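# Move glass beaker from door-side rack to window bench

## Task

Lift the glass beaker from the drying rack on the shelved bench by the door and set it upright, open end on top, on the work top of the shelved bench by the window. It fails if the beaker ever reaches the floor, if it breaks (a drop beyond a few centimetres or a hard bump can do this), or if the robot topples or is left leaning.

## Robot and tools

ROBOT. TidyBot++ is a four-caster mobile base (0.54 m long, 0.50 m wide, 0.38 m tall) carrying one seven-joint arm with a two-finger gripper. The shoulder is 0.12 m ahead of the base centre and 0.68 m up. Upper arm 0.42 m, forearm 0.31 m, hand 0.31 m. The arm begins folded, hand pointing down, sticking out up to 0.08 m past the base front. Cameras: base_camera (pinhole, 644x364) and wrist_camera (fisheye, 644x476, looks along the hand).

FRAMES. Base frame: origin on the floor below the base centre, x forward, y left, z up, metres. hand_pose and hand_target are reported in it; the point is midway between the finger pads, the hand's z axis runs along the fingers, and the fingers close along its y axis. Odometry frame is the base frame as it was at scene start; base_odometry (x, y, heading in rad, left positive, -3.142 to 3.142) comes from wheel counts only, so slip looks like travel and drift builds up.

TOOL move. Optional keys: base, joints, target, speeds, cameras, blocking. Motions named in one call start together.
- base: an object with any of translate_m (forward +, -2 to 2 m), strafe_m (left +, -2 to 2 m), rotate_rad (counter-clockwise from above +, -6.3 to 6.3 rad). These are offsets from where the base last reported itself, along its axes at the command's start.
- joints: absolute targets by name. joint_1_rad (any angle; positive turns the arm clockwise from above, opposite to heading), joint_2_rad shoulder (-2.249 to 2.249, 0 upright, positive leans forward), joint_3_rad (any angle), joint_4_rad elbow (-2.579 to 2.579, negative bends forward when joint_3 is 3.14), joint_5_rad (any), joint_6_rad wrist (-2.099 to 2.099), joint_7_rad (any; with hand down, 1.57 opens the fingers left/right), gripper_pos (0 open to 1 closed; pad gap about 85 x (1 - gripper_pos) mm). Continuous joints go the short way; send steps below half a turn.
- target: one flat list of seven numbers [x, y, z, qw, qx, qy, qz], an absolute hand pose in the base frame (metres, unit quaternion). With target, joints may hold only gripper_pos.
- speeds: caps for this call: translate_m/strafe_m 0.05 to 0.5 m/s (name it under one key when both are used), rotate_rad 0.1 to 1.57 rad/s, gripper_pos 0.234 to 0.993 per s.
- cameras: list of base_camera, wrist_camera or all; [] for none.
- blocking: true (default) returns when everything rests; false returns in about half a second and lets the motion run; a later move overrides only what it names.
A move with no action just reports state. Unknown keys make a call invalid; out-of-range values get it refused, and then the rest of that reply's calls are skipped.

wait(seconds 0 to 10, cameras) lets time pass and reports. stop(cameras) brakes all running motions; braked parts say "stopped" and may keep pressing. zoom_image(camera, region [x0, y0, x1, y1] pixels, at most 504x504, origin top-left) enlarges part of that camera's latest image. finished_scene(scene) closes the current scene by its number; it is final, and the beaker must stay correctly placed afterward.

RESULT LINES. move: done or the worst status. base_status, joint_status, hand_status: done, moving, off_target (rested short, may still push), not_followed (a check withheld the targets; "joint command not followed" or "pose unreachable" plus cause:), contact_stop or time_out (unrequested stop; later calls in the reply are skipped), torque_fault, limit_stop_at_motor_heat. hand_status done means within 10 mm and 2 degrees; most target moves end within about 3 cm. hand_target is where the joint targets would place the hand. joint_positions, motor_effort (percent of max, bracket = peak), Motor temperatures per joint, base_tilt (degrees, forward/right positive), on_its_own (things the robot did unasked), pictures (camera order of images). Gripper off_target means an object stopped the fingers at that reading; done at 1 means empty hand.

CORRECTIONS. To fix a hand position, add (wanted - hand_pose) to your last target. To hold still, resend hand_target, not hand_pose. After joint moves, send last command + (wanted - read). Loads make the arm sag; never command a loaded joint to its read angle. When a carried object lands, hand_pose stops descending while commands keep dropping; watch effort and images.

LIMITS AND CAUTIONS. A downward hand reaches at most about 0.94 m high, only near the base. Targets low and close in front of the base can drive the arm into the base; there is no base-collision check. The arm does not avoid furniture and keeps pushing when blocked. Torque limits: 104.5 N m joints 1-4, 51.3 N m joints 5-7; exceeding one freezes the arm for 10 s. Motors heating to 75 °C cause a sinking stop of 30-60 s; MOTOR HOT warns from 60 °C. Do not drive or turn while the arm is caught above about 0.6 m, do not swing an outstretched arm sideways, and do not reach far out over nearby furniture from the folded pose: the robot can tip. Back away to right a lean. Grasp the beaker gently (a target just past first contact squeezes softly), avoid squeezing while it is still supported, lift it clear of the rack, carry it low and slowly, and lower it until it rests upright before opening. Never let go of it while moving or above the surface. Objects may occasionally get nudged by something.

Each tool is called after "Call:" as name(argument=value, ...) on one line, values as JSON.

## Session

Call:
move()

Scene clock: 0.00 s.
Motor temperatures (°C): [29 36 30 29 43 37 49]
base_odometry: x=+0.000 y=+0.000 heading=+0.000
base_tilt: forward=+0.5 right=-0.6
base_status: not commanded
joint_positions: joint_1_rad=+0.003 joint_2_rad=-0.347 joint_3_rad=+3.132 joint_4_rad=-2.548 joint_5_rad=-0.038 joint_6_rad=-0.878 joint_7_rad=+1.571 gripper_pos=+0.000
joint_status: not commanded
motor_effort: joint_1_rad=+0 joint_2_rad=-2 joint_3_rad=+0 joint_4_rad=+13 joint_5_rad=+0 joint_6_rad=+1 joint_7_rad=-1
hand_pose: x=+0.2493 y=+0.0109 z=+0.5817 quat_wxyz=(-0.013, +0.999, -0.008, +0.031) (m; base frame)
hand_target: x=+0.2486 y=+0.0109 z=+0.5812 quat_wxyz=(-0.013, +0.999, -0.008, +0.031) (m; base frame)
hand_status: not commanded
pictures: base_camera, wrist_camera

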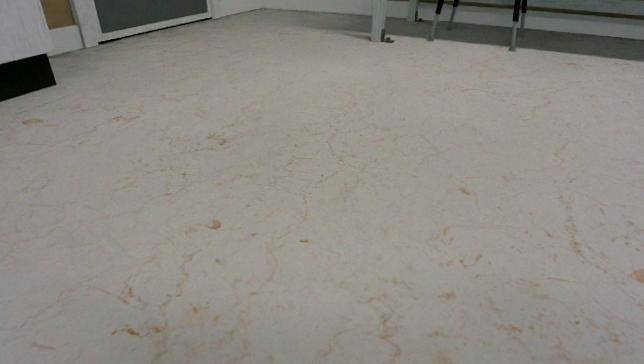

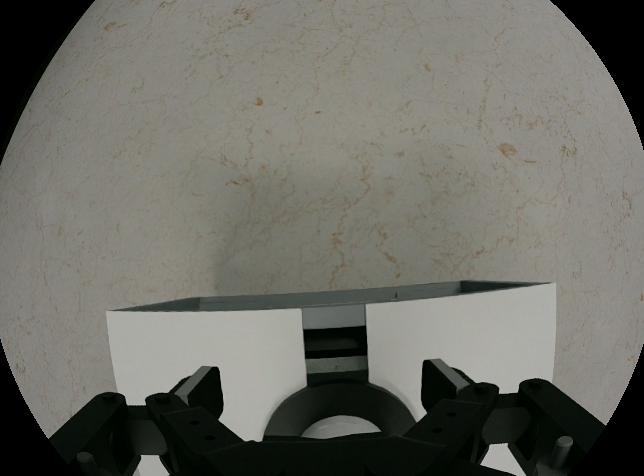

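Call:
move(joints={"joint_1_rad": 0.0, "joint_2_rad": -0.3, "joint_3_rad": 3.14, "joint_4_rad": -1.9, "joint_5_rad": 0.0, "joint_6_rad": -0.25, "joint_7_rad": 1.57}, cameras=["wrist_camera"])

Scene clock: 3.53 s.
Motor temperatures (°C): [29 36 30 29 43 37 49]
move: done
base_odometry: x=+0.000 y=+0.000 heading=+0.000
base_tilt: forward=+0.6 right=-0.6
base_status: not commanded
joint_positions: joint_1_rad=+0.003 joint_2_rad=-0.330 joint_3_rad=+3.132 joint_4_rad=-1.909 joint_5_rad=-0.038 joint_6_rad=-0.339 joint_7_rad=+1.571 gripper_pos=+0.000
joint_status: all done
motor_effort: joint_1_rad=+1(2) joint_2_rad=-9(10) joint_3_rad=+0(1) joint_4_rad=+19(20) joint_5_rad=+0(1) joint_6_rad=+8(9) joint_7_rad=-1(2)
hand_pose: x=+0.5894 y=+0.0093 z=+0.9713 quat_wxyz=(-0.016, +0.819, -0.007, +0.574) (m; base frame)
hand_target: x=+0.6081 y=+0.0022 z=+0.9888 quat_wxyz=(-0.001, +0.799, +0.000, +0.602) (m; base frame)
hand_status: not commanded
pictures: wrist_camera

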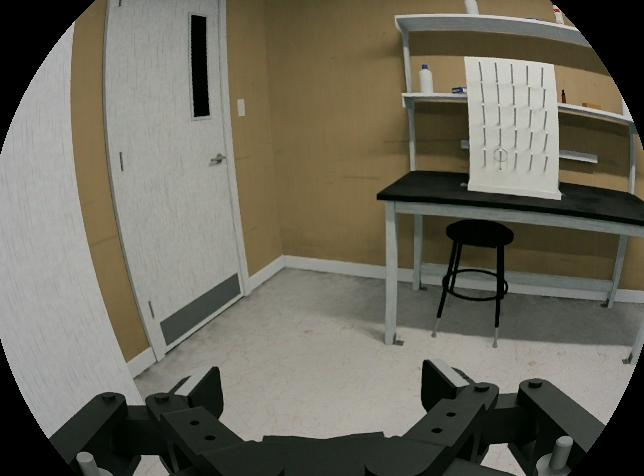

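Call:
zoom_image(camera="wrist_camera", region=[440, 40, 600, 210])

Call:
move(joints={"joint_1_rad": 0.7}, cameras=["wrist_camera"])

Scaled by 2.965.

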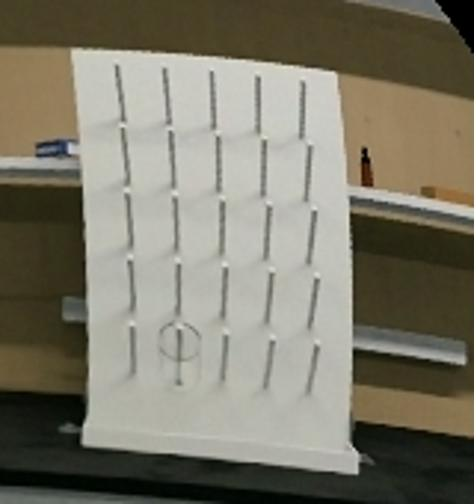

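Scene clock: 7.57 s.
Motor temperatures (°C): [29 36 30 29 43 37 49]
move: done
base_odometry: x=+0.000 y=+0.000 heading=+0.000
base_tilt: forward=+0.5 right=-0.6
base_status: not commanded
joint_positions: joint_1_rad=+0.689 joint_2_rad=-0.330 joint_3_rad=+3.133 joint_4_rad=-1.909 joint_5_rad=-0.038 joint_6_rad=-0.334 joint_7_rad=+1.571 gripper_pos=+0.000
joint_status: all done
motor_effort: joint_1_rad=+0(2) joint_2_rad=-9(10) joint_3_rad=+0(1) joint_4_rad=+19(20) joint_5_rad=-1(1) joint_6_rad=+8(9) joint_7_rad=+0(1)
hand_pose: x=+0.4890 y=-0.2919 z=+0.9726 quat_wxyz=(+0.179, +0.767, -0.282, +0.548) (m; base frame)
hand_target: x=+0.4945 y=-0.3134 z=+0.9888 quat_wxyz=(+0.206, +0.750, -0.273, +0.566) (m; base frame)
hand_status: not commanded
pictures: wrist_camera

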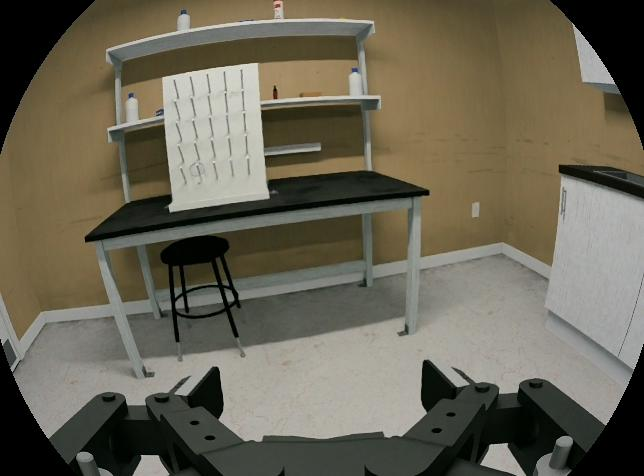

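Call:
move(base={"translate_m": 0.95, "strafe_m": -0.31, "rotate_rad": -0.42}, joints={"joint_1_rad": 0.0}, cameras=["wrist_camera", "base_camera"])

Scene clock: 93.23 s.
Motor temperatures (°C): [29 36 30 30 43 37 49]
move: done
base_odometry: x=+0.950 y=-0.310 heading=-0.421
base_tilt: forward=+0.6 right=-0.6
base_status: done
joint_positions: joint_1_rad=+0.011 joint_2_rad=-0.317 joint_3_rad=+3.140 joint_4_rad=-1.909 joint_5_rad=-0.038 joint_6_rad=-0.331 joint_7_rad=+1.571 gripper_pos=+0.000
joint_status: all done
motor_effort: joint_1_rad=+1(2) joint_2_rad=-10(13) joint_3_rad=+0(3) joint_4_rad=+19(20) joint_5_rad=+0(1) joint_6_rad=+8(9) joint_7_rad=+0(1)
hand_pose: x=+0.5945 y=+0.0007 z=+0.9678 quat_wxyz=(-0.012, +0.820, -0.015, +0.572) (m; base frame)
hand_target: x=+0.6081 y=+0.0022 z=+0.9888 quat_wxyz=(-0.001, +0.799, +0.000, +0.602) (m; base frame)
hand_status: not commanded
pictures: base_camera, wrist_camera

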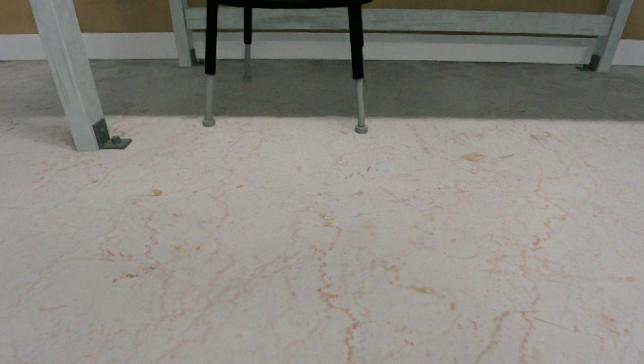

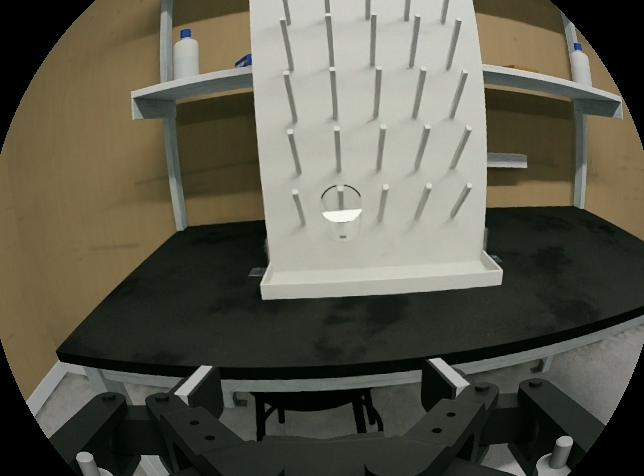

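Call:
zoom_image(camera="wrist_camera", region=[250, 160, 510, 310])

Scaled by 1.938.

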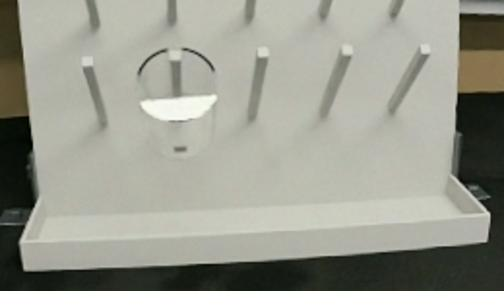

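Call:
move(joints={"joint_1_rad": 3.1}, cameras=["wrist_camera"])

Scene clock: 111.97 s.
Motor temperatures (°C): [29 36 30 30 42 37 49]
move: done
base_odometry: x=+0.950 y=-0.310 heading=-0.421
base_tilt: forward=+0.5 right=-0.6
base_status: not commanded
joint_positions: joint_1_rad=+3.089 joint_2_rad=-0.317 joint_3_rad=+3.140 joint_4_rad=-1.909 joint_5_rad=-0.038 joint_6_rad=-0.331 joint_7_rad=+1.571 gripper_pos=+0.000
joint_status: all done
motor_effort: joint_1_rad=+1(2) joint_2_rad=-10(11) joint_3_rad=+0(1) joint_4_rad=+19(20) joint_5_rad=-1(1) joint_6_rad=+9(9) joint_7_rad=+0(1)
hand_pose: x=-0.3555 y=-0.0310 z=+0.9678 quat_wxyz=(+0.572, +0.011, -0.820, +0.030) (m; base frame)
hand_target: x=-0.3696 y=-0.0226 z=+0.9888 quat_wxyz=(+0.602, +0.017, -0.798, +0.013) (m; base frame)
hand_status: not commanded
pictures: wrist_camera

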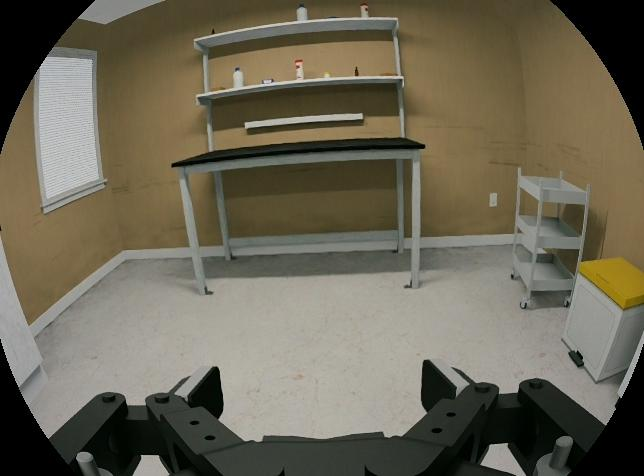

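Call:
zoom_image(camera="wrist_camera", region=[150, 110, 450, 310])

Call:
move(joints={"joint_1_rad": 0.0}, base={"translate_m": 0.12}, cameras=["wrist_camera"])

Scaled by 1.680.

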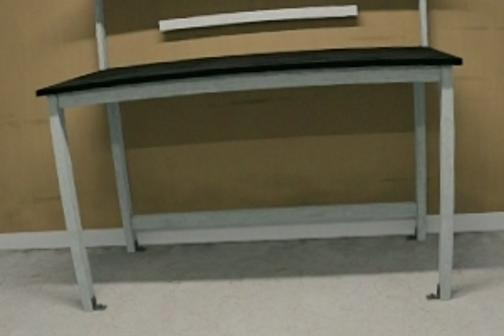

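Scene clock: 120.37 s.
Motor temperatures (°C): [29 36 30 30 42 37 49]
move: done
base_odometry: x=+1.060 y=-0.359 heading=-0.420
base_tilt: forward=+0.6 right=-0.6
base_status: done
joint_positions: joint_1_rad=+0.011 joint_2_rad=-0.314 joint_3_rad=+3.140 joint_4_rad=-1.909 joint_5_rad=-0.038 joint_6_rad=-0.330 joint_7_rad=+1.571 gripper_pos=+0.000
joint_status: all done
motor_effort: joint_1_rad=+1(2) joint_2_rad=-9(12) joint_3_rad=+0(1) joint_4_rad=+19(20) joint_5_rad=+0(1) joint_6_rad=+8(9) joint_7_rad=+0(1)
hand_pose: x=+0.5954 y=+0.0005 z=+0.9668 quat_wxyz=(-0.012, +0.820, -0.015, +0.572) (m; base frame)
hand_target: x=+0.6081 y=+0.0022 z=+0.9888 quat_wxyz=(-0.001, +0.799, +0.000, +0.602) (m; base frame)
hand_status: not commanded
pictures: wrist_camera

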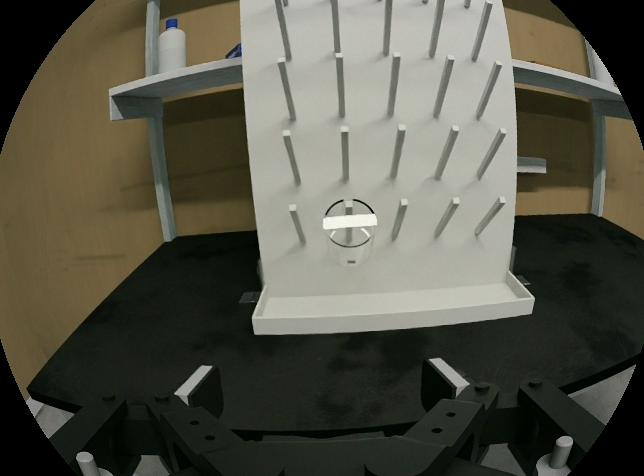

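Call:
zoom_image(camera="wrist_camera", region=[240, 180, 540, 340])

Scaled by 1.680.

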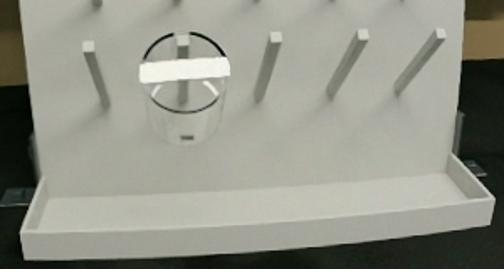

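Call:
move(base={"translate_m": 0.18, "strafe_m": -0.01, "rotate_rad": -0.03}, joints={"joint_1_rad": 0.0, "joint_2_rad": -0.19, "joint_3_rad": 3.14, "joint_4_rad": -2.065, "joint_5_rad": 0.06, "joint_6_rad": 0.03, "joint_7_rad": 1.57}, cameras=["wrist_camera", "base_camera"])

Scene clock: 207.37 s.
Motor temperatures (°C): [29 36 30 30 42 37 49]
move: done
base_odometry: x=+1.220 y=-0.442 heading=-0.452
base_tilt: forward=+0.6 right=-0.6
base_status: done
joint_positions: joint_1_rad=+0.008 joint_2_rad=-0.197 joint_3_rad=+3.140 joint_4_rad=-2.041 joint_5_rad=+0.007 joint_6_rad=-0.056 joint_7_rad=+1.571 gripper_pos=+0.000
joint_status: all done
motor_effort: joint_1_rad=+0(4) joint_2_rad=-13(17) joint_3_rad=+0(3) joint_4_rad=+19(21) joint_5_rad=+0(1) joint_6_rad=+8(9) joint_7_rad=+0(1)
hand_pose: x=+0.6338 y=-0.0021 z=+0.9089 quat_wxyz=(+0.004, +0.813, +0.000, +0.582) (m; base frame)
hand_target: x=+0.6391 y=+0.0028 z=+0.9165 quat_wxyz=(+0.017, +0.797, +0.025, +0.604) (m; base frame)
hand_status: not commanded
pictures: base_camera, wrist_camera

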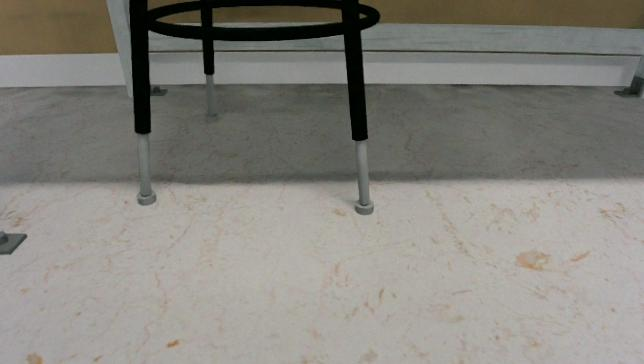

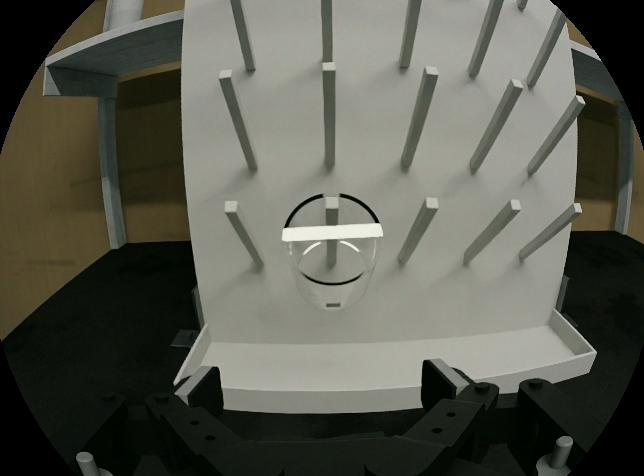

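Call:
zoom_image(camera="wrist_camera", region=[210, 180, 410, 330])

Scaled by 2.520.

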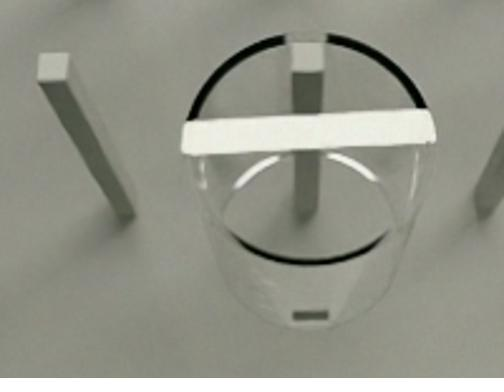

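Call:
move(base={"translate_m": 0.06, "strafe_m": 0.011, "rotate_rad": -0.025}, speeds={"translate_m": 0.15}, joints={"joint_1_rad": 0.0, "joint_2_rad": -0.19, "joint_3_rad": 3.14, "joint_4_rad": -1.99, "joint_5_rad": 0.06, "joint_6_rad": -0.15, "joint_7_rad": 1.57}, cameras=["wrist_camera"])

Scene clock: 233.53 s.
Motor temperatures (°C): [29 36 30 30 42 37 49]
move: done
base_odometry: x=+1.279 y=-0.458 heading=-0.478
base_tilt: forward=+0.6 right=-0.6
base_status: done
joint_positions: joint_1_rad=+0.006 joint_2_rad=-0.197 joint_3_rad=+3.141 joint_4_rad=-1.994 joint_5_rad=+0.008 joint_6_rad=-0.117 joint_7_rad=+1.571 gripper_pos=+0.000
joint_status: all done
motor_effort: joint_1_rad=+0(3) joint_2_rad=-13(16) joint_3_rad=+0(2) joint_4_rad=+19(21) joint_5_rad=+0(1) joint_6_rad=+8(9) joint_7_rad=+0(1)
hand_pose: x=+0.6360 y=-0.0015 z=+0.9191 quat_wxyz=(+0.004, +0.818, +0.001, +0.576) (m; base frame)
hand_target: x=+0.6349 y=-0.0006 z=+0.9084 quat_wxyz=(+0.020, +0.827, +0.022, +0.561) (m; base frame)
hand_status: not commanded
pictures: wrist_camera

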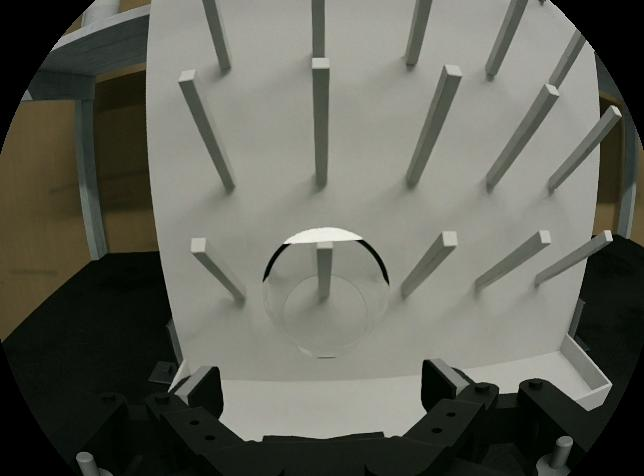

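Call:
zoom_image(camera="wrist_camera", region=[220, 200, 430, 370])

Scaled by 2.400.

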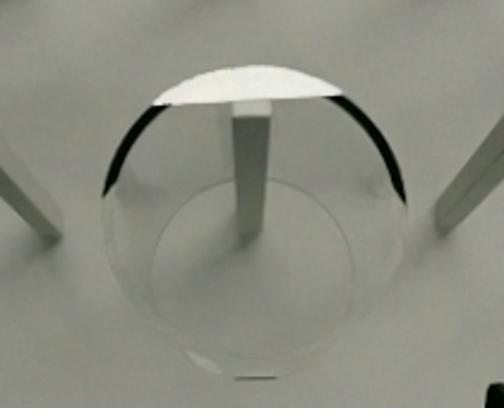

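Call:
move(base={"translate_m": 0.045, "strafe_m": -0.002}, speeds={"translate_m": 0.1}, cameras=["wrist_camera"])

Scene clock: 243.80 s.
Motor temperatures (°C): [29 36 30 30 42 37 49]
move: done
base_odometry: x=+1.319 y=-0.480 heading=-0.478
base_tilt: forward=+0.6 right=-0.6
base_status: done
joint_positions: joint_1_rad=+0.006 joint_2_rad=-0.197 joint_3_rad=+3.141 joint_4_rad=-1.994 joint_5_rad=+0.008 joint_6_rad=-0.117 joint_7_rad=+1.571 gripper_pos=+0.000
joint_status: not commanded
motor_effort: joint_1_rad=+1(2) joint_2_rad=-13(16) joint_3_rad=+0(1) joint_4_rad=+19(19) joint_5_rad=-1(1) joint_6_rad=+8(9) joint_7_rad=+0(1)
hand_pose: x=+0.6361 y=-0.0015 z=+0.9190 quat_wxyz=(+0.004, +0.818, +0.001, +0.576) (m; base frame)
hand_target: x=+0.6349 y=-0.0006 z=+0.9084 quat_wxyz=(+0.020, +0.827, +0.022, +0.561) (m; base frame)
hand_status: not commanded
pictures: wrist_camera

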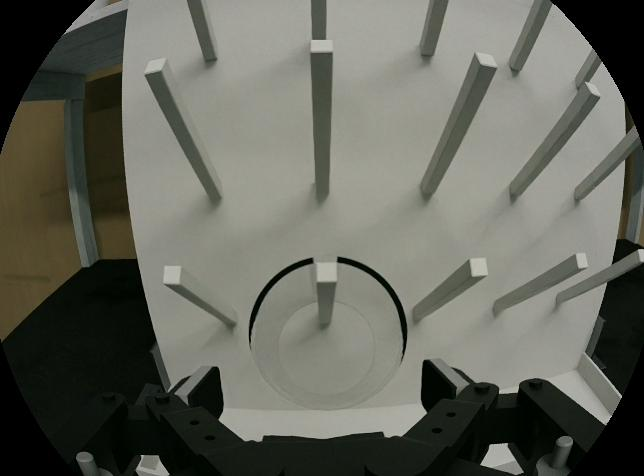

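Call:
move(base={"translate_m": 0.04, "strafe_m": -0.003}, speeds={"translate_m": 0.07}, cameras=["wrist_camera"])

Scene clock: 249.30 s.
Motor temperatures (°C): [29 36 30 30 42 37 49]
move: done
base_odometry: x=+1.353 y=-0.501 heading=-0.477
base_tilt: forward=+0.6 right=-0.6
base_status: done
joint_positions: joint_1_rad=+0.006 joint_2_rad=-0.197 joint_3_rad=+3.141 joint_4_rad=-1.994 joint_5_rad=+0.008 joint_6_rad=-0.117 joint_7_rad=+1.571 gripper_pos=+0.000
joint_status: not commanded
motor_effort: joint_1_rad=+1(2) joint_2_rad=-13(16) joint_3_rad=+0(1) joint_4_rad=+19(19) joint_5_rad=-1(1) joint_6_rad=+8(9) joint_7_rad=+0(1)
hand_pose: x=+0.6361 y=-0.0015 z=+0.9189 quat_wxyz=(+0.004, +0.818, +0.001, +0.576) (m; base frame)
hand_target: x=+0.6349 y=-0.0006 z=+0.9084 quat_wxyz=(+0.020, +0.827, +0.022, +0.561) (m; base frame)
hand_status: not commanded
pictures: wrist_camera

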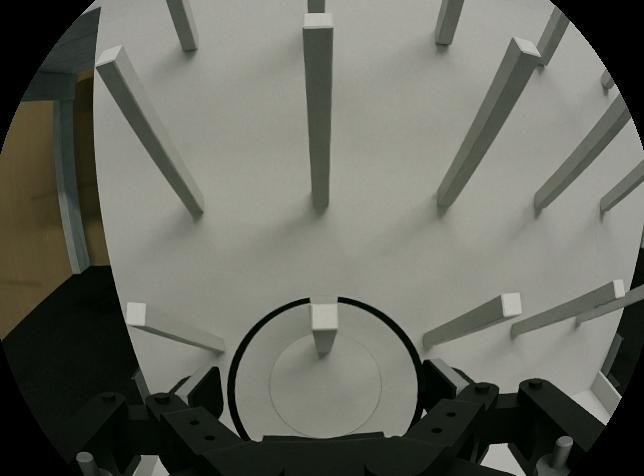

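Call:
move(joints={"gripper_pos": 0.20}, speeds={"gripper_pos": 0.3}, cameras=[])

Call:
move(joints={"gripper_pos": 0.22}, speeds={"gripper_pos": 0.234}, cameras=["wrist_camera"])

Scene clock: 254.20 s.
Motor temperatures (°C): [29 36 30 30 42 37 49]
move: done
base_odometry: x=+1.353 y=-0.501 heading=-0.477
base_tilt: forward=+0.6 right=-0.6
base_status: not commanded
joint_positions: joint_1_rad=+0.006 joint_2_rad=-0.197 joint_3_rad=+3.141 joint_4_rad=-1.994 joint_5_rad=+0.008 joint_6_rad=-0.117 joint_7_rad=+1.571 gripper_pos=+0.199
joint_status: all done
motor_effort: joint_1_rad=+1(2) joint_2_rad=-13(14) joint_3_rad=+0(1) joint_4_rad=+19(19) joint_5_rad=+0(1) joint_6_rad=+8(9) joint_7_rad=-1(1)
hand_pose: x=+0.6361 y=-0.0015 z=+0.9189 quat_wxyz=(+0.004, +0.818, +0.001, +0.576) (m; base frame)
hand_target: x=+0.6349 y=-0.0006 z=+0.9084 quat_wxyz=(+0.020, +0.827, +0.022, +0.561) (m; base frame)
hand_status: not commanded
pictures: none
No camera images: "cameras" was empty.

Scene clock: 254.60 s.
Motor temperatures (°C): [29 36 30 30 42 37 49]
move: done
base_odometry: x=+1.353 y=-0.501 heading=-0.477
base_tilt: forward=+0.6 right=-0.6
base_status: not commanded
joint_positions: joint_1_rad=+0.006 joint_2_rad=-0.197 joint_3_rad=+3.141 joint_4_rad=-1.994 joint_5_rad=+0.008 joint_6_rad=-0.117 joint_7_rad=+1.571 gripper_pos=+0.208
joint_status: all done
motor_effort: joint_1_rad=+0(1) joint_2_rad=-11(14) joint_3_rad=+0(1) joint_4_rad=+19(20) joint_5_rad=+0(1) joint_6_rad=+9(9) joint_7_rad=+0(1)
hand_pose: x=+0.6361 y=-0.0015 z=+0.9189 quat_wxyz=(+0.004, +0.818, +0.001, +0.576) (m; base frame)
hand_target: x=+0.6349 y=-0.0006 z=+0.9084 quat_wxyz=(+0.020, +0.827, +0.022, +0.561) (m; base frame)
hand_status: not commanded
pictures: wrist_camera

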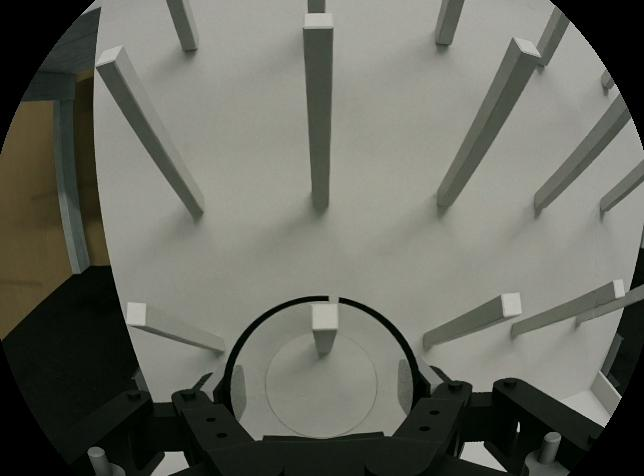

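Call:
move(joints={"joint_1_rad": 0.0, "joint_2_rad": -0.19, "joint_3_rad": 3.14, "joint_4_rad": -1.94, "joint_5_rad": 0.06, "joint_6_rad": -0.20, "joint_7_rad": 1.57}, cameras=["wrist_camera"])

Call:
move(base={"translate_m": -0.03}, joints={"joint_1_rad": 0.0, "joint_2_rad": -0.19, "joint_3_rad": 3.14, "joint_4_rad": -1.86, "joint_5_rad": 0.06, "joint_6_rad": -0.28, "joint_7_rad": 1.57}, cameras=["wrist_camera"])

Scene clock: 263.50 s.
Motor temperatures (°C): [29 36 30 30 42 37 49]
move: done
base_odometry: x=+1.353 y=-0.501 heading=-0.477
base_tilt: forward=+0.6 right=-0.6
base_status: not commanded
joint_positions: joint_1_rad=+0.006 joint_2_rad=-0.193 joint_3_rad=+3.141 joint_4_rad=-1.956 joint_5_rad=+0.008 joint_6_rad=-0.153 joint_7_rad=+1.571 gripper_pos=+0.215
joint_status: all done
motor_effort: joint_1_rad=+1(2) joint_2_rad=-14(16) joint_3_rad=+0(1) joint_4_rad=+20(21) joint_5_rad=+0(1) joint_6_rad=+9(10) joint_7_rad=-1(2)
hand_pose: x=+0.6398 y=-0.0016 z=+0.9297 quat_wxyz=(+0.004, +0.818, +0.001, +0.575) (m; base frame)
hand_target: x=+0.6380 y=-0.0015 z=+0.9238 quat_wxyz=(+0.021, +0.827, +0.021, +0.561) (m; base frame)
hand_status: not commanded
pictures: wrist_camera

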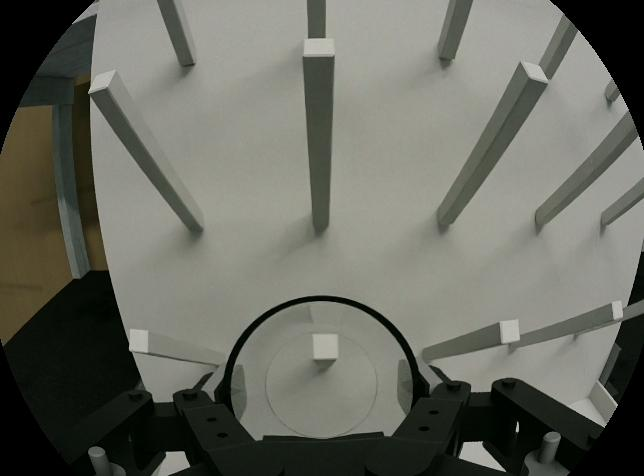

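Scene clock: 264.63 s.
Motor temperatures (°C): [29 36 30 30 42 37 49]
move: done
base_odometry: x=+1.326 y=-0.487 heading=-0.477
base_tilt: forward=+0.6 right=-0.6
base_status: done
joint_positions: joint_1_rad=+0.006 joint_2_rad=-0.195 joint_3_rad=+3.141 joint_4_rad=-1.875 joint_5_rad=+0.008 joint_6_rad=-0.223 joint_7_rad=+1.571 gripper_pos=+0.215
joint_status: all done
motor_effort: joint_1_rad=+2(2) joint_2_rad=-14(19) joint_3_rad=+0(1) joint_4_rad=+20(21) joint_5_rad=+0(1) joint_6_rad=+9(10) joint_7_rad=+0(1)
hand_pose: x=+0.6441 y=-0.0018 z=+0.9593 quat_wxyz=(+0.005, +0.814, +0.001, +0.581) (m; base frame)
hand_target: x=+0.6415 y=-0.0029 z=+0.9488 quat_wxyz=(+0.022, +0.827, +0.020, +0.561) (m; base frame)
hand_status: not commanded
pictures: wrist_camera

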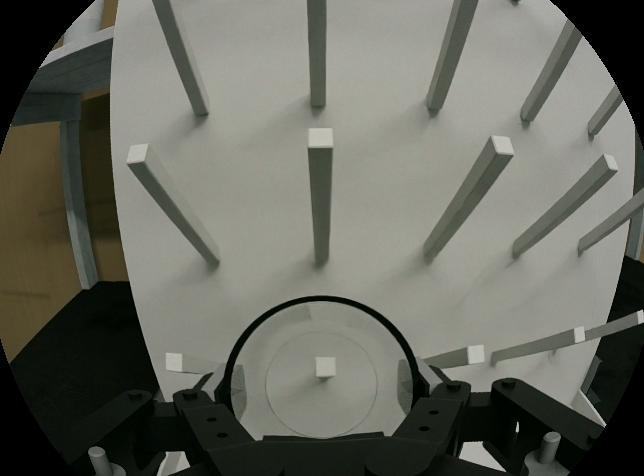

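Call:
move(base={"translate_m": -0.055}, joints={"joint_1_rad": 0.0, "joint_2_rad": -0.19, "joint_3_rad": 3.14, "joint_4_rad": -1.76, "joint_5_rad": 0.06, "joint_6_rad": -0.38, "joint_7_rad": 1.57}, cameras=["wrist_camera"])

Scene clock: 268.57 s.
Motor temperatures (°C): [29 36 30 30 42 37 49]
move: done
base_odometry: x=+1.277 y=-0.462 heading=-0.477
base_tilt: forward=+0.6 right=-0.6
base_status: done
joint_positions: joint_1_rad=+0.005 joint_2_rad=-0.195 joint_3_rad=+3.141 joint_4_rad=-1.775 joint_5_rad=+0.009 joint_6_rad=-0.321 joint_7_rad=+1.571 gripper_pos=+0.215
joint_status: all done
motor_effort: joint_1_rad=+0(2) joint_2_rad=-15(19) joint_3_rad=+0(3) joint_4_rad=+20(22) joint_5_rad=+0(1) joint_6_rad=+9(10) joint_7_rad=-1(2)
hand_pose: x=+0.6463 y=-0.0015 z=+0.9912 quat_wxyz=(+0.005, +0.813, +0.001, +0.582) (m; base frame)
hand_target: x=+0.6431 y=-0.0047 z=+0.9802 quat_wxyz=(+0.024, +0.827, +0.017, +0.561) (m; base frame)
hand_status: not commanded
pictures: wrist_camera

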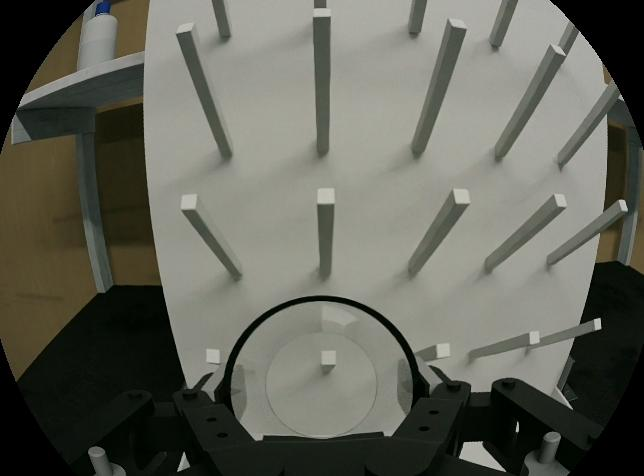

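Call:
move(base={"translate_m": -0.30}, cameras=["wrist_camera"])

Call:
move(base={"translate_m": -1.588, "strafe_m": -0.399, "rotate_rad": -3.106}, speeds={"rotate_rad": 1.2}, joints={"joint_1_rad": 0.0, "joint_2_rad": -0.20, "joint_3_rad": 3.14, "joint_4_rad": -1.11, "joint_5_rad": 0.06, "joint_6_rad": -1.50, "joint_7_rad": 1.57}, cameras=["wrist_camera", "base_camera"])

Scene clock: 307.90 s.
Motor temperatures (°C): [29 36 30 30 42 37 49]
move: done
base_odometry: x=+1.011 y=-0.325 heading=-0.476
base_tilt: forward=+0.6 right=-0.6
base_status: done
joint_positions: joint_1_rad=+0.005 joint_2_rad=-0.196 joint_3_rad=+3.141 joint_4_rad=-1.774 joint_5_rad=+0.009 joint_6_rad=-0.325 joint_7_rad=+1.571 gripper_pos=+0.215
joint_status: not commanded
motor_effort: joint_1_rad=+1(2) joint_2_rad=-14(18) joint_3_rad=+0(1) joint_4_rad=+21(21) joint_5_rad=+0(1) joint_6_rad=+10(10) joint_7_rad=+0(1)
hand_pose: x=+0.6457 y=-0.0015 z=+0.9904 quat_wxyz=(+0.005, +0.814, +0.001, +0.580) (m; base frame)
hand_target: x=+0.6431 y=-0.0047 z=+0.9802 quat_wxyz=(+0.024, +0.827, +0.017, +0.561) (m; base frame)
hand_status: not commanded
pictures: wrist_camera

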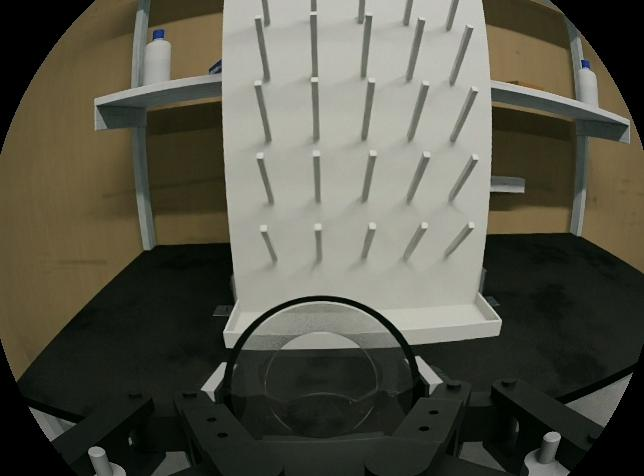

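Scene clock: 313.00 s.
Motor temperatures (°C): [29 36 30 30 42 37 49]
move: done
base_odometry: x=-0.584 y=+0.049 heading=+2.700
base_tilt: forward=+0.6 right=-0.6
base_status: done
joint_positions: joint_1_rad=+0.000 joint_2_rad=-0.193 joint_3_rad=+3.139 joint_4_rad=-1.127 joint_5_rad=+0.015 joint_6_rad=-1.443 joint_7_rad=+1.571 gripper_pos=+0.215
joint_status: all done
motor_effort: joint_1_rad=+0(3) joint_2_rad=-10(18) joint_3_rad=+0(3) joint_4_rad=+16(22) joint_5_rad=+0(2) joint_6_rad=+7(10) joint_7_rad=+0(2)
hand_pose: x=+0.5065 y=-0.0020 z=+1.0573 quat_wxyz=(+0.007, +0.928, +0.000, +0.373) (m; base frame)
hand_target: x=+0.4912 y=-0.0165 z=+1.0559 quat_wxyz=(+0.028, +0.933, -0.008, +0.358) (m; base frame)
hand_status: not commanded
pictures: base_camera, wrist_camera

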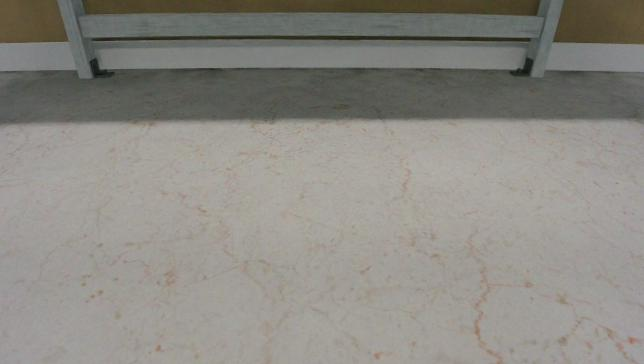

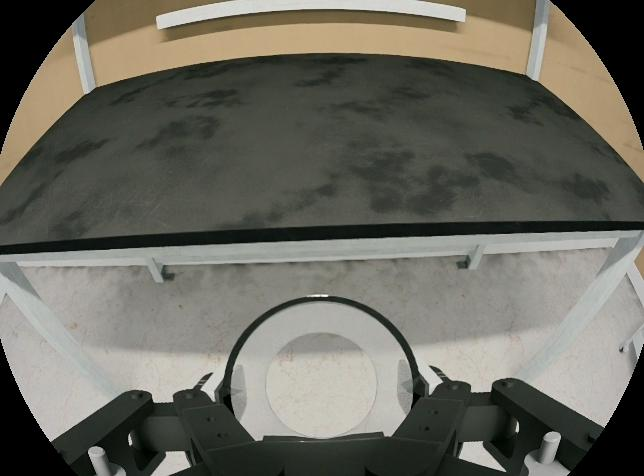

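Call:
move()

Scene clock: 323.83 s.
Motor temperatures (°C): [29 36 30 30 42 37 49]
base_odometry: x=-0.584 y=+0.049 heading=+2.700
base_tilt: forward=+0.6 right=-0.6
base_status: done
joint_positions: joint_1_rad=+0.000 joint_2_rad=-0.193 joint_3_rad=+3.139 joint_4_rad=-1.127 joint_5_rad=+0.015 joint_6_rad=-1.443 joint_7_rad=+1.571 gripper_pos=+0.215
joint_status: all done
motor_effort: joint_1_rad=+1(3) joint_2_rad=-10(18) joint_3_rad=+0(3) joint_4_rad=+16(22) joint_5_rad=+0(2) joint_6_rad=+7(10) joint_7_rad=+0(2)
hand_pose: x=+0.5065 y=-0.0020 z=+1.0573 quat_wxyz=(+0.007, +0.928, +0.000, +0.373) (m; base frame)
hand_target: x=+0.4912 y=-0.0165 z=+1.0559 quat_wxyz=(+0.028, +0.933, -0.008, +0.358) (m; base frame)
hand_status: not commanded
pictures: base_camera, wrist_camera

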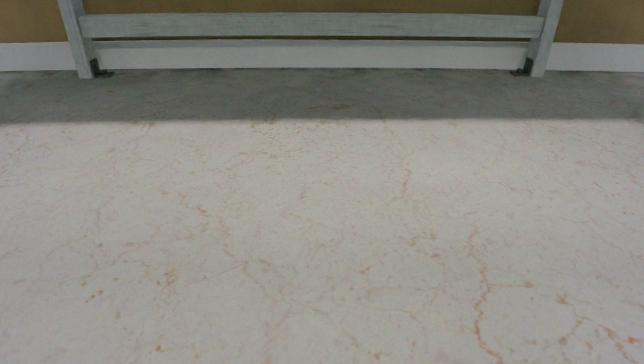

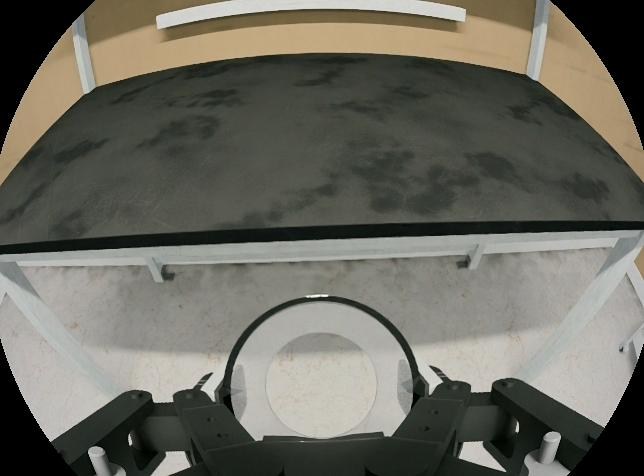

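Call:
zoom_image(camera="base_camera", region=[40, 0, 200, 120])

Call:
zoom_image(camera="base_camera", region=[460, 0, 620, 120])

Call:
zoom_image(camera="wrist_camera", region=[0, 0, 240, 290])

Call:
zoom_image(camera="wrist_camera", region=[404, 0, 644, 290])

Scaled by 3.150.

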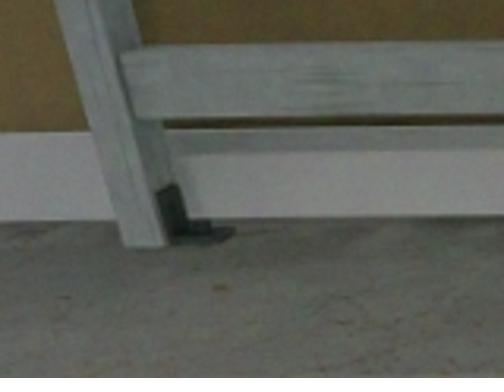

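Scaled by 3.150.

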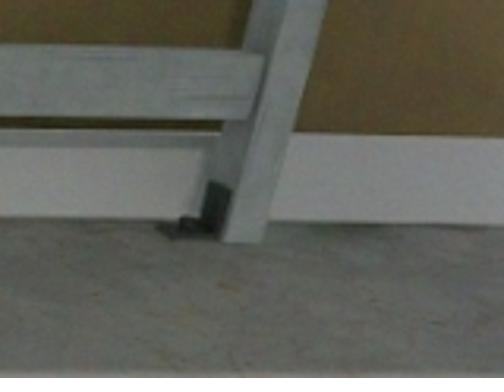

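Scaled by 1.738.

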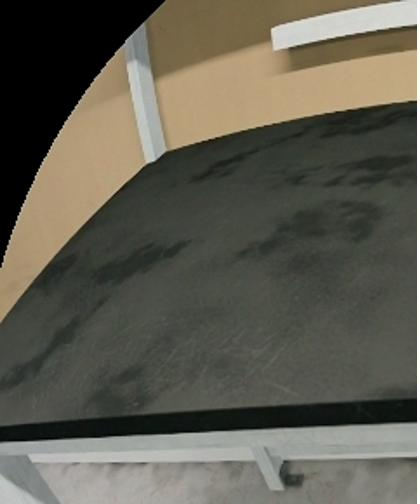

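Scaled by 1.738.

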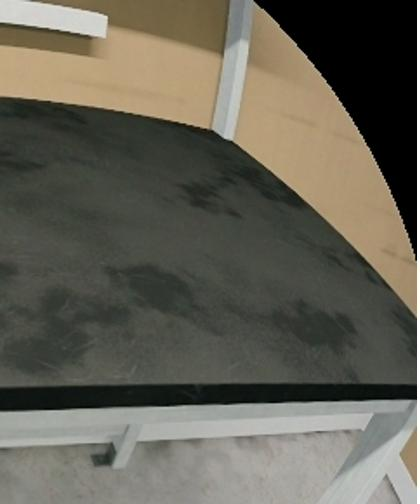

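Call:
move(base={"translate_m": 0.2, "rotate_rad": 0.045}, speeds={"translate_m": 0.2})

Scene clock: 369.37 s.
Motor temperatures (°C): [29 36 30 30 42 37 49]
move: done
base_odometry: x=-0.765 y=+0.135 heading=+2.746
base_tilt: forward=+0.5 right=-0.6
base_status: done
joint_positions: joint_1_rad=-0.001 joint_2_rad=-0.196 joint_3_rad=+3.138 joint_4_rad=-1.125 joint_5_rad=+0.018 joint_6_rad=-1.445 joint_7_rad=+1.571 gripper_pos=+0.215
joint_status: not commanded
motor_effort: joint_1_rad=+1(3) joint_2_rad=-10(14) joint_3_rad=+0(2) joint_4_rad=+16(17) joint_5_rad=+0(1) joint_6_rad=+7(8) joint_7_rad=+0(1)
hand_pose: x=+0.5049 y=-0.0020 z=+1.0584 quat_wxyz=(+0.008, +0.927, +0.000, +0.374) (m; base frame)
hand_target: x=+0.4912 y=-0.0165 z=+1.0559 quat_wxyz=(+0.028, +0.933, -0.008, +0.358) (m; base frame)
hand_status: not commanded
pictures: base_camera, wrist_camera

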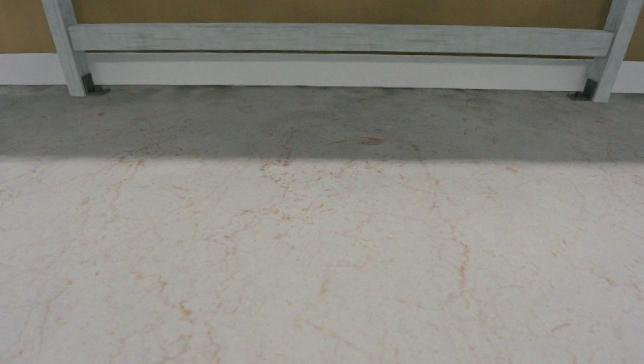

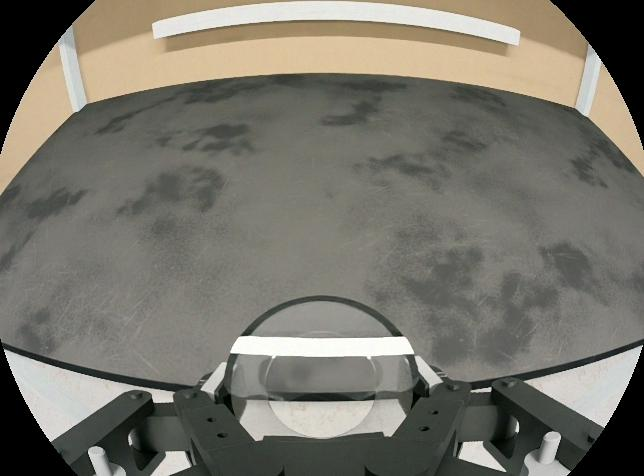

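Call:
zoom_image(camera="wrist_camera", region=[0, 300, 240, 420])

Call:
zoom_image(camera="wrist_camera", region=[404, 300, 644, 420])

Scaled by 2.100.

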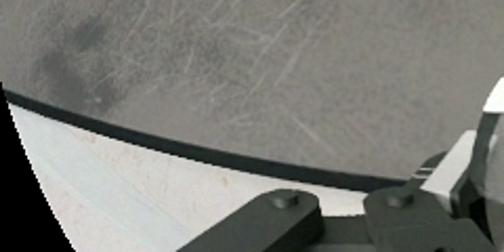

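Scaled by 2.100.

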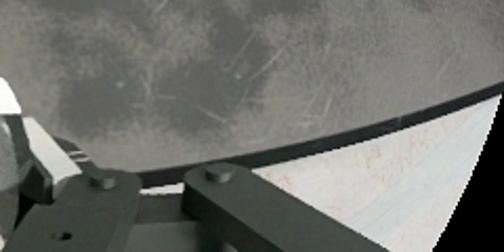

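Call:
move(base={"translate_m": 0.1}, joints={"joint_2_rad": 0.1, "joint_4_rad": -0.745, "joint_6_rad": -2.015}, speeds={"translate_m": 0.2})

Scene clock: 388.27 s.
Motor temperatures (°C): [29 36 30 30 42 37 49]
move: done
base_odometry: x=-0.857 y=+0.174 heading=+2.746
base_tilt: forward=+0.6 right=-0.6
base_status: done
joint_positions: joint_1_rad=-0.001 joint_2_rad=+0.079 joint_3_rad=+3.138 joint_4_rad=-0.762 joint_5_rad=+0.018 joint_6_rad=-1.953 joint_7_rad=+1.571 gripper_pos=+0.215
joint_status: all done
motor_effort: joint_1_rad=+1(1) joint_2_rad=-17(22) joint_3_rad=-1(1) joint_4_rad=+13(17) joint_5_rad=+0(1) joint_6_rad=+4(8) joint_7_rad=-1(1)
hand_pose: x=+0.4926 y=-0.0020 z=+1.0183 quat_wxyz=(+0.007, +0.985, -0.002, +0.173) (m; base frame)
hand_target: x=+0.4823 y=-0.0150 z=+1.0105 quat_wxyz=(+0.025, +0.990, -0.016, +0.140) (m; base frame)
hand_status: not commanded
pictures: base_camera, wrist_camera

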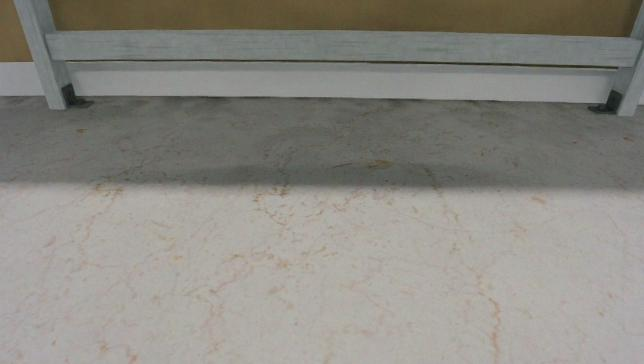

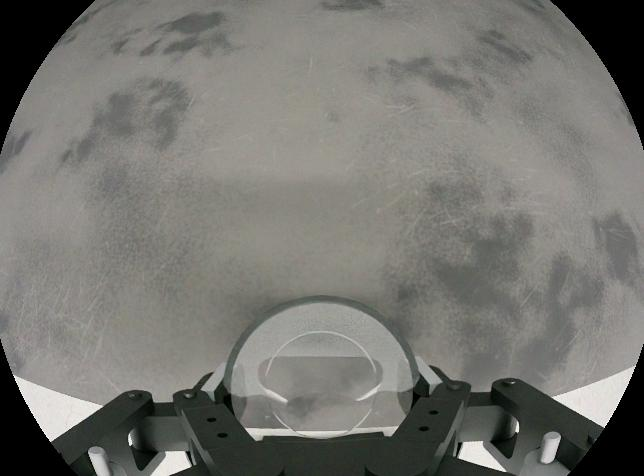

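Call:
move(base={"translate_m": 0.01}, joints={"joint_2_rad": 0.1, "joint_4_rad": -0.873, "joint_6_rad": -1.8}, speeds={"translate_m": 0.1})

Scene clock: 397.07 s.
Motor temperatures (°C): [29 36 30 30 42 37 49]
move: done
base_odometry: x=-0.867 y=+0.178 heading=+2.746
base_tilt: forward=+0.6 right=-0.6
base_status: done
joint_positions: joint_1_rad=-0.001 joint_2_rad=+0.083 joint_3_rad=+3.138 joint_4_rad=-0.857 joint_5_rad=+0.018 joint_6_rad=-1.864 joint_7_rad=+1.571 gripper_pos=+0.215
joint_status: all done
motor_effort: joint_1_rad=+1(2) joint_2_rad=-18(22) joint_3_rad=+0(1) joint_4_rad=+14(15) joint_5_rad=-1(1) joint_6_rad=+3(5) joint_7_rad=+0(1)
hand_pose: x=+0.5108 y=-0.0021 z=+0.9928 quat_wxyz=(+0.007, +0.986, -0.001, +0.168) (m; base frame)
hand_target: x=+0.5327 y=-0.0162 z=+0.9874 quat_wxyz=(+0.027, +0.983, -0.012, +0.183) (m; base frame)
hand_status: not commanded
pictures: base_camera, wrist_camera

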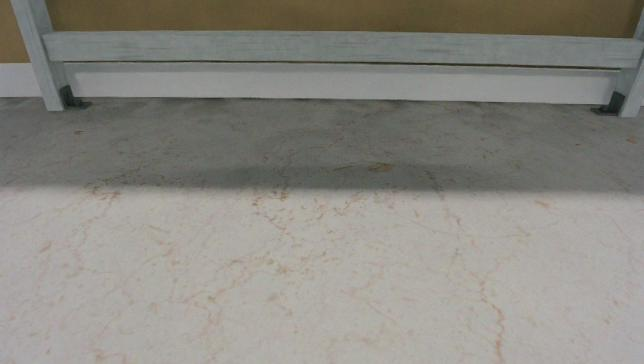

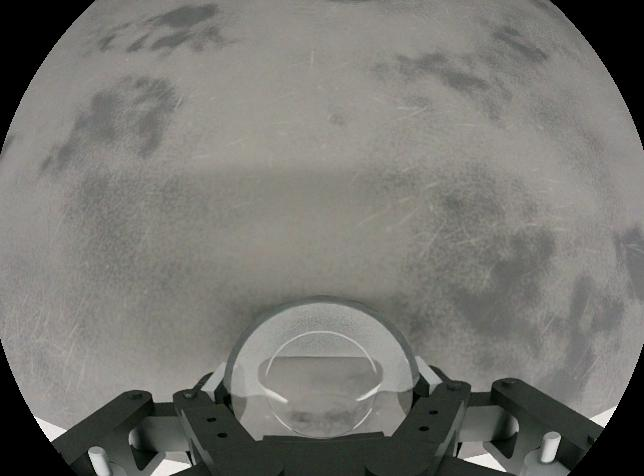

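Call:
move(joints={"joint_2_rad": 0.1, "joint_4_rad": -0.903, "joint_6_rad": -1.785}, cameras=["wrist_camera"])

Scene clock: 400.67 s.
Motor temperatures (°C): [29 36 30 30 42 37 49]
move: done
base_odometry: x=-0.866 y=+0.178 heading=+2.746
base_tilt: forward=+0.6 right=-0.6
base_status: not commanded
joint_positions: joint_1_rad=-0.001 joint_2_rad=+0.083 joint_3_rad=+3.138 joint_4_rad=-0.883 joint_5_rad=+0.018 joint_6_rad=-1.853 joint_7_rad=+1.571 gripper_pos=+0.215
joint_status: all done
motor_effort: joint_1_rad=+0(2) joint_2_rad=-16(18) joint_3_rad=+0(1) joint_4_rad=+13(16) joint_5_rad=+0(1) joint_6_rad=+3(4) joint_7_rad=+0(1)
hand_pose: x=+0.5111 y=-0.0021 z=+0.9845 quat_wxyz=(+0.007, +0.987, -0.001, +0.160) (m; base frame)
hand_target: x=+0.5336 y=-0.0163 z=+0.9779 quat_wxyz=(+0.027, +0.984, -0.011, +0.176) (m; base frame)
hand_status: not commanded
pictures: wrist_camera

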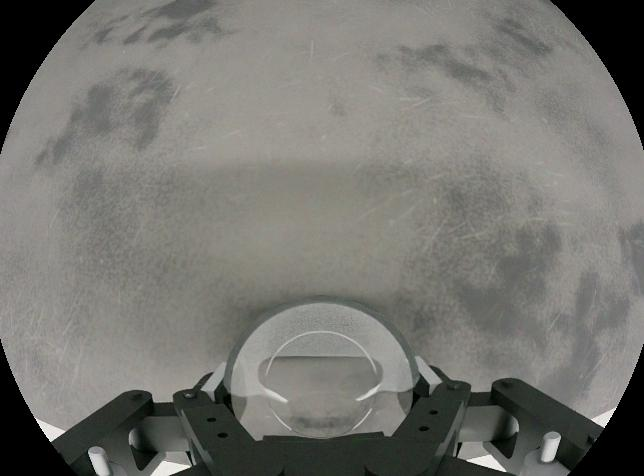

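Call:
move(joints={"joint_2_rad": 0.1, "joint_4_rad": -0.922, "joint_6_rad": -1.766}, cameras=["wrist_camera"])

Scene clock: 402.63 s.
Motor temperatures (°C): [29 36 30 30 42 37 49]
move: done
base_odometry: x=-0.866 y=+0.178 heading=+2.746
base_tilt: forward=+0.6 right=-0.6
base_status: not commanded
joint_positions: joint_1_rad=-0.001 joint_2_rad=+0.083 joint_3_rad=+3.138 joint_4_rad=-0.890 joint_5_rad=+0.018 joint_6_rad=-1.833 joint_7_rad=+1.571 gripper_pos=+0.215
joint_status: all done
motor_effort: joint_1_rad=+1(2) joint_2_rad=-14(17) joint_3_rad=+0(1) joint_4_rad=+12(13) joint_5_rad=+0(1) joint_6_rad=+3(3) joint_7_rad=+0(1)
hand_pose: x=+0.5161 y=-0.0021 z=+0.9842 quat_wxyz=(+0.007, +0.986, -0.001, +0.167) (m; base frame)
hand_target: x=+0.5367 y=-0.0163 z=+0.9729 quat_wxyz=(+0.028, +0.984, -0.011, +0.176) (m; base frame)
hand_status: not commanded
pictures: wrist_camera

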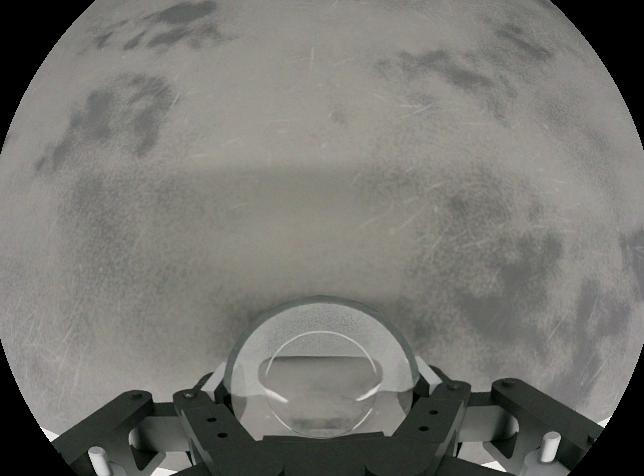

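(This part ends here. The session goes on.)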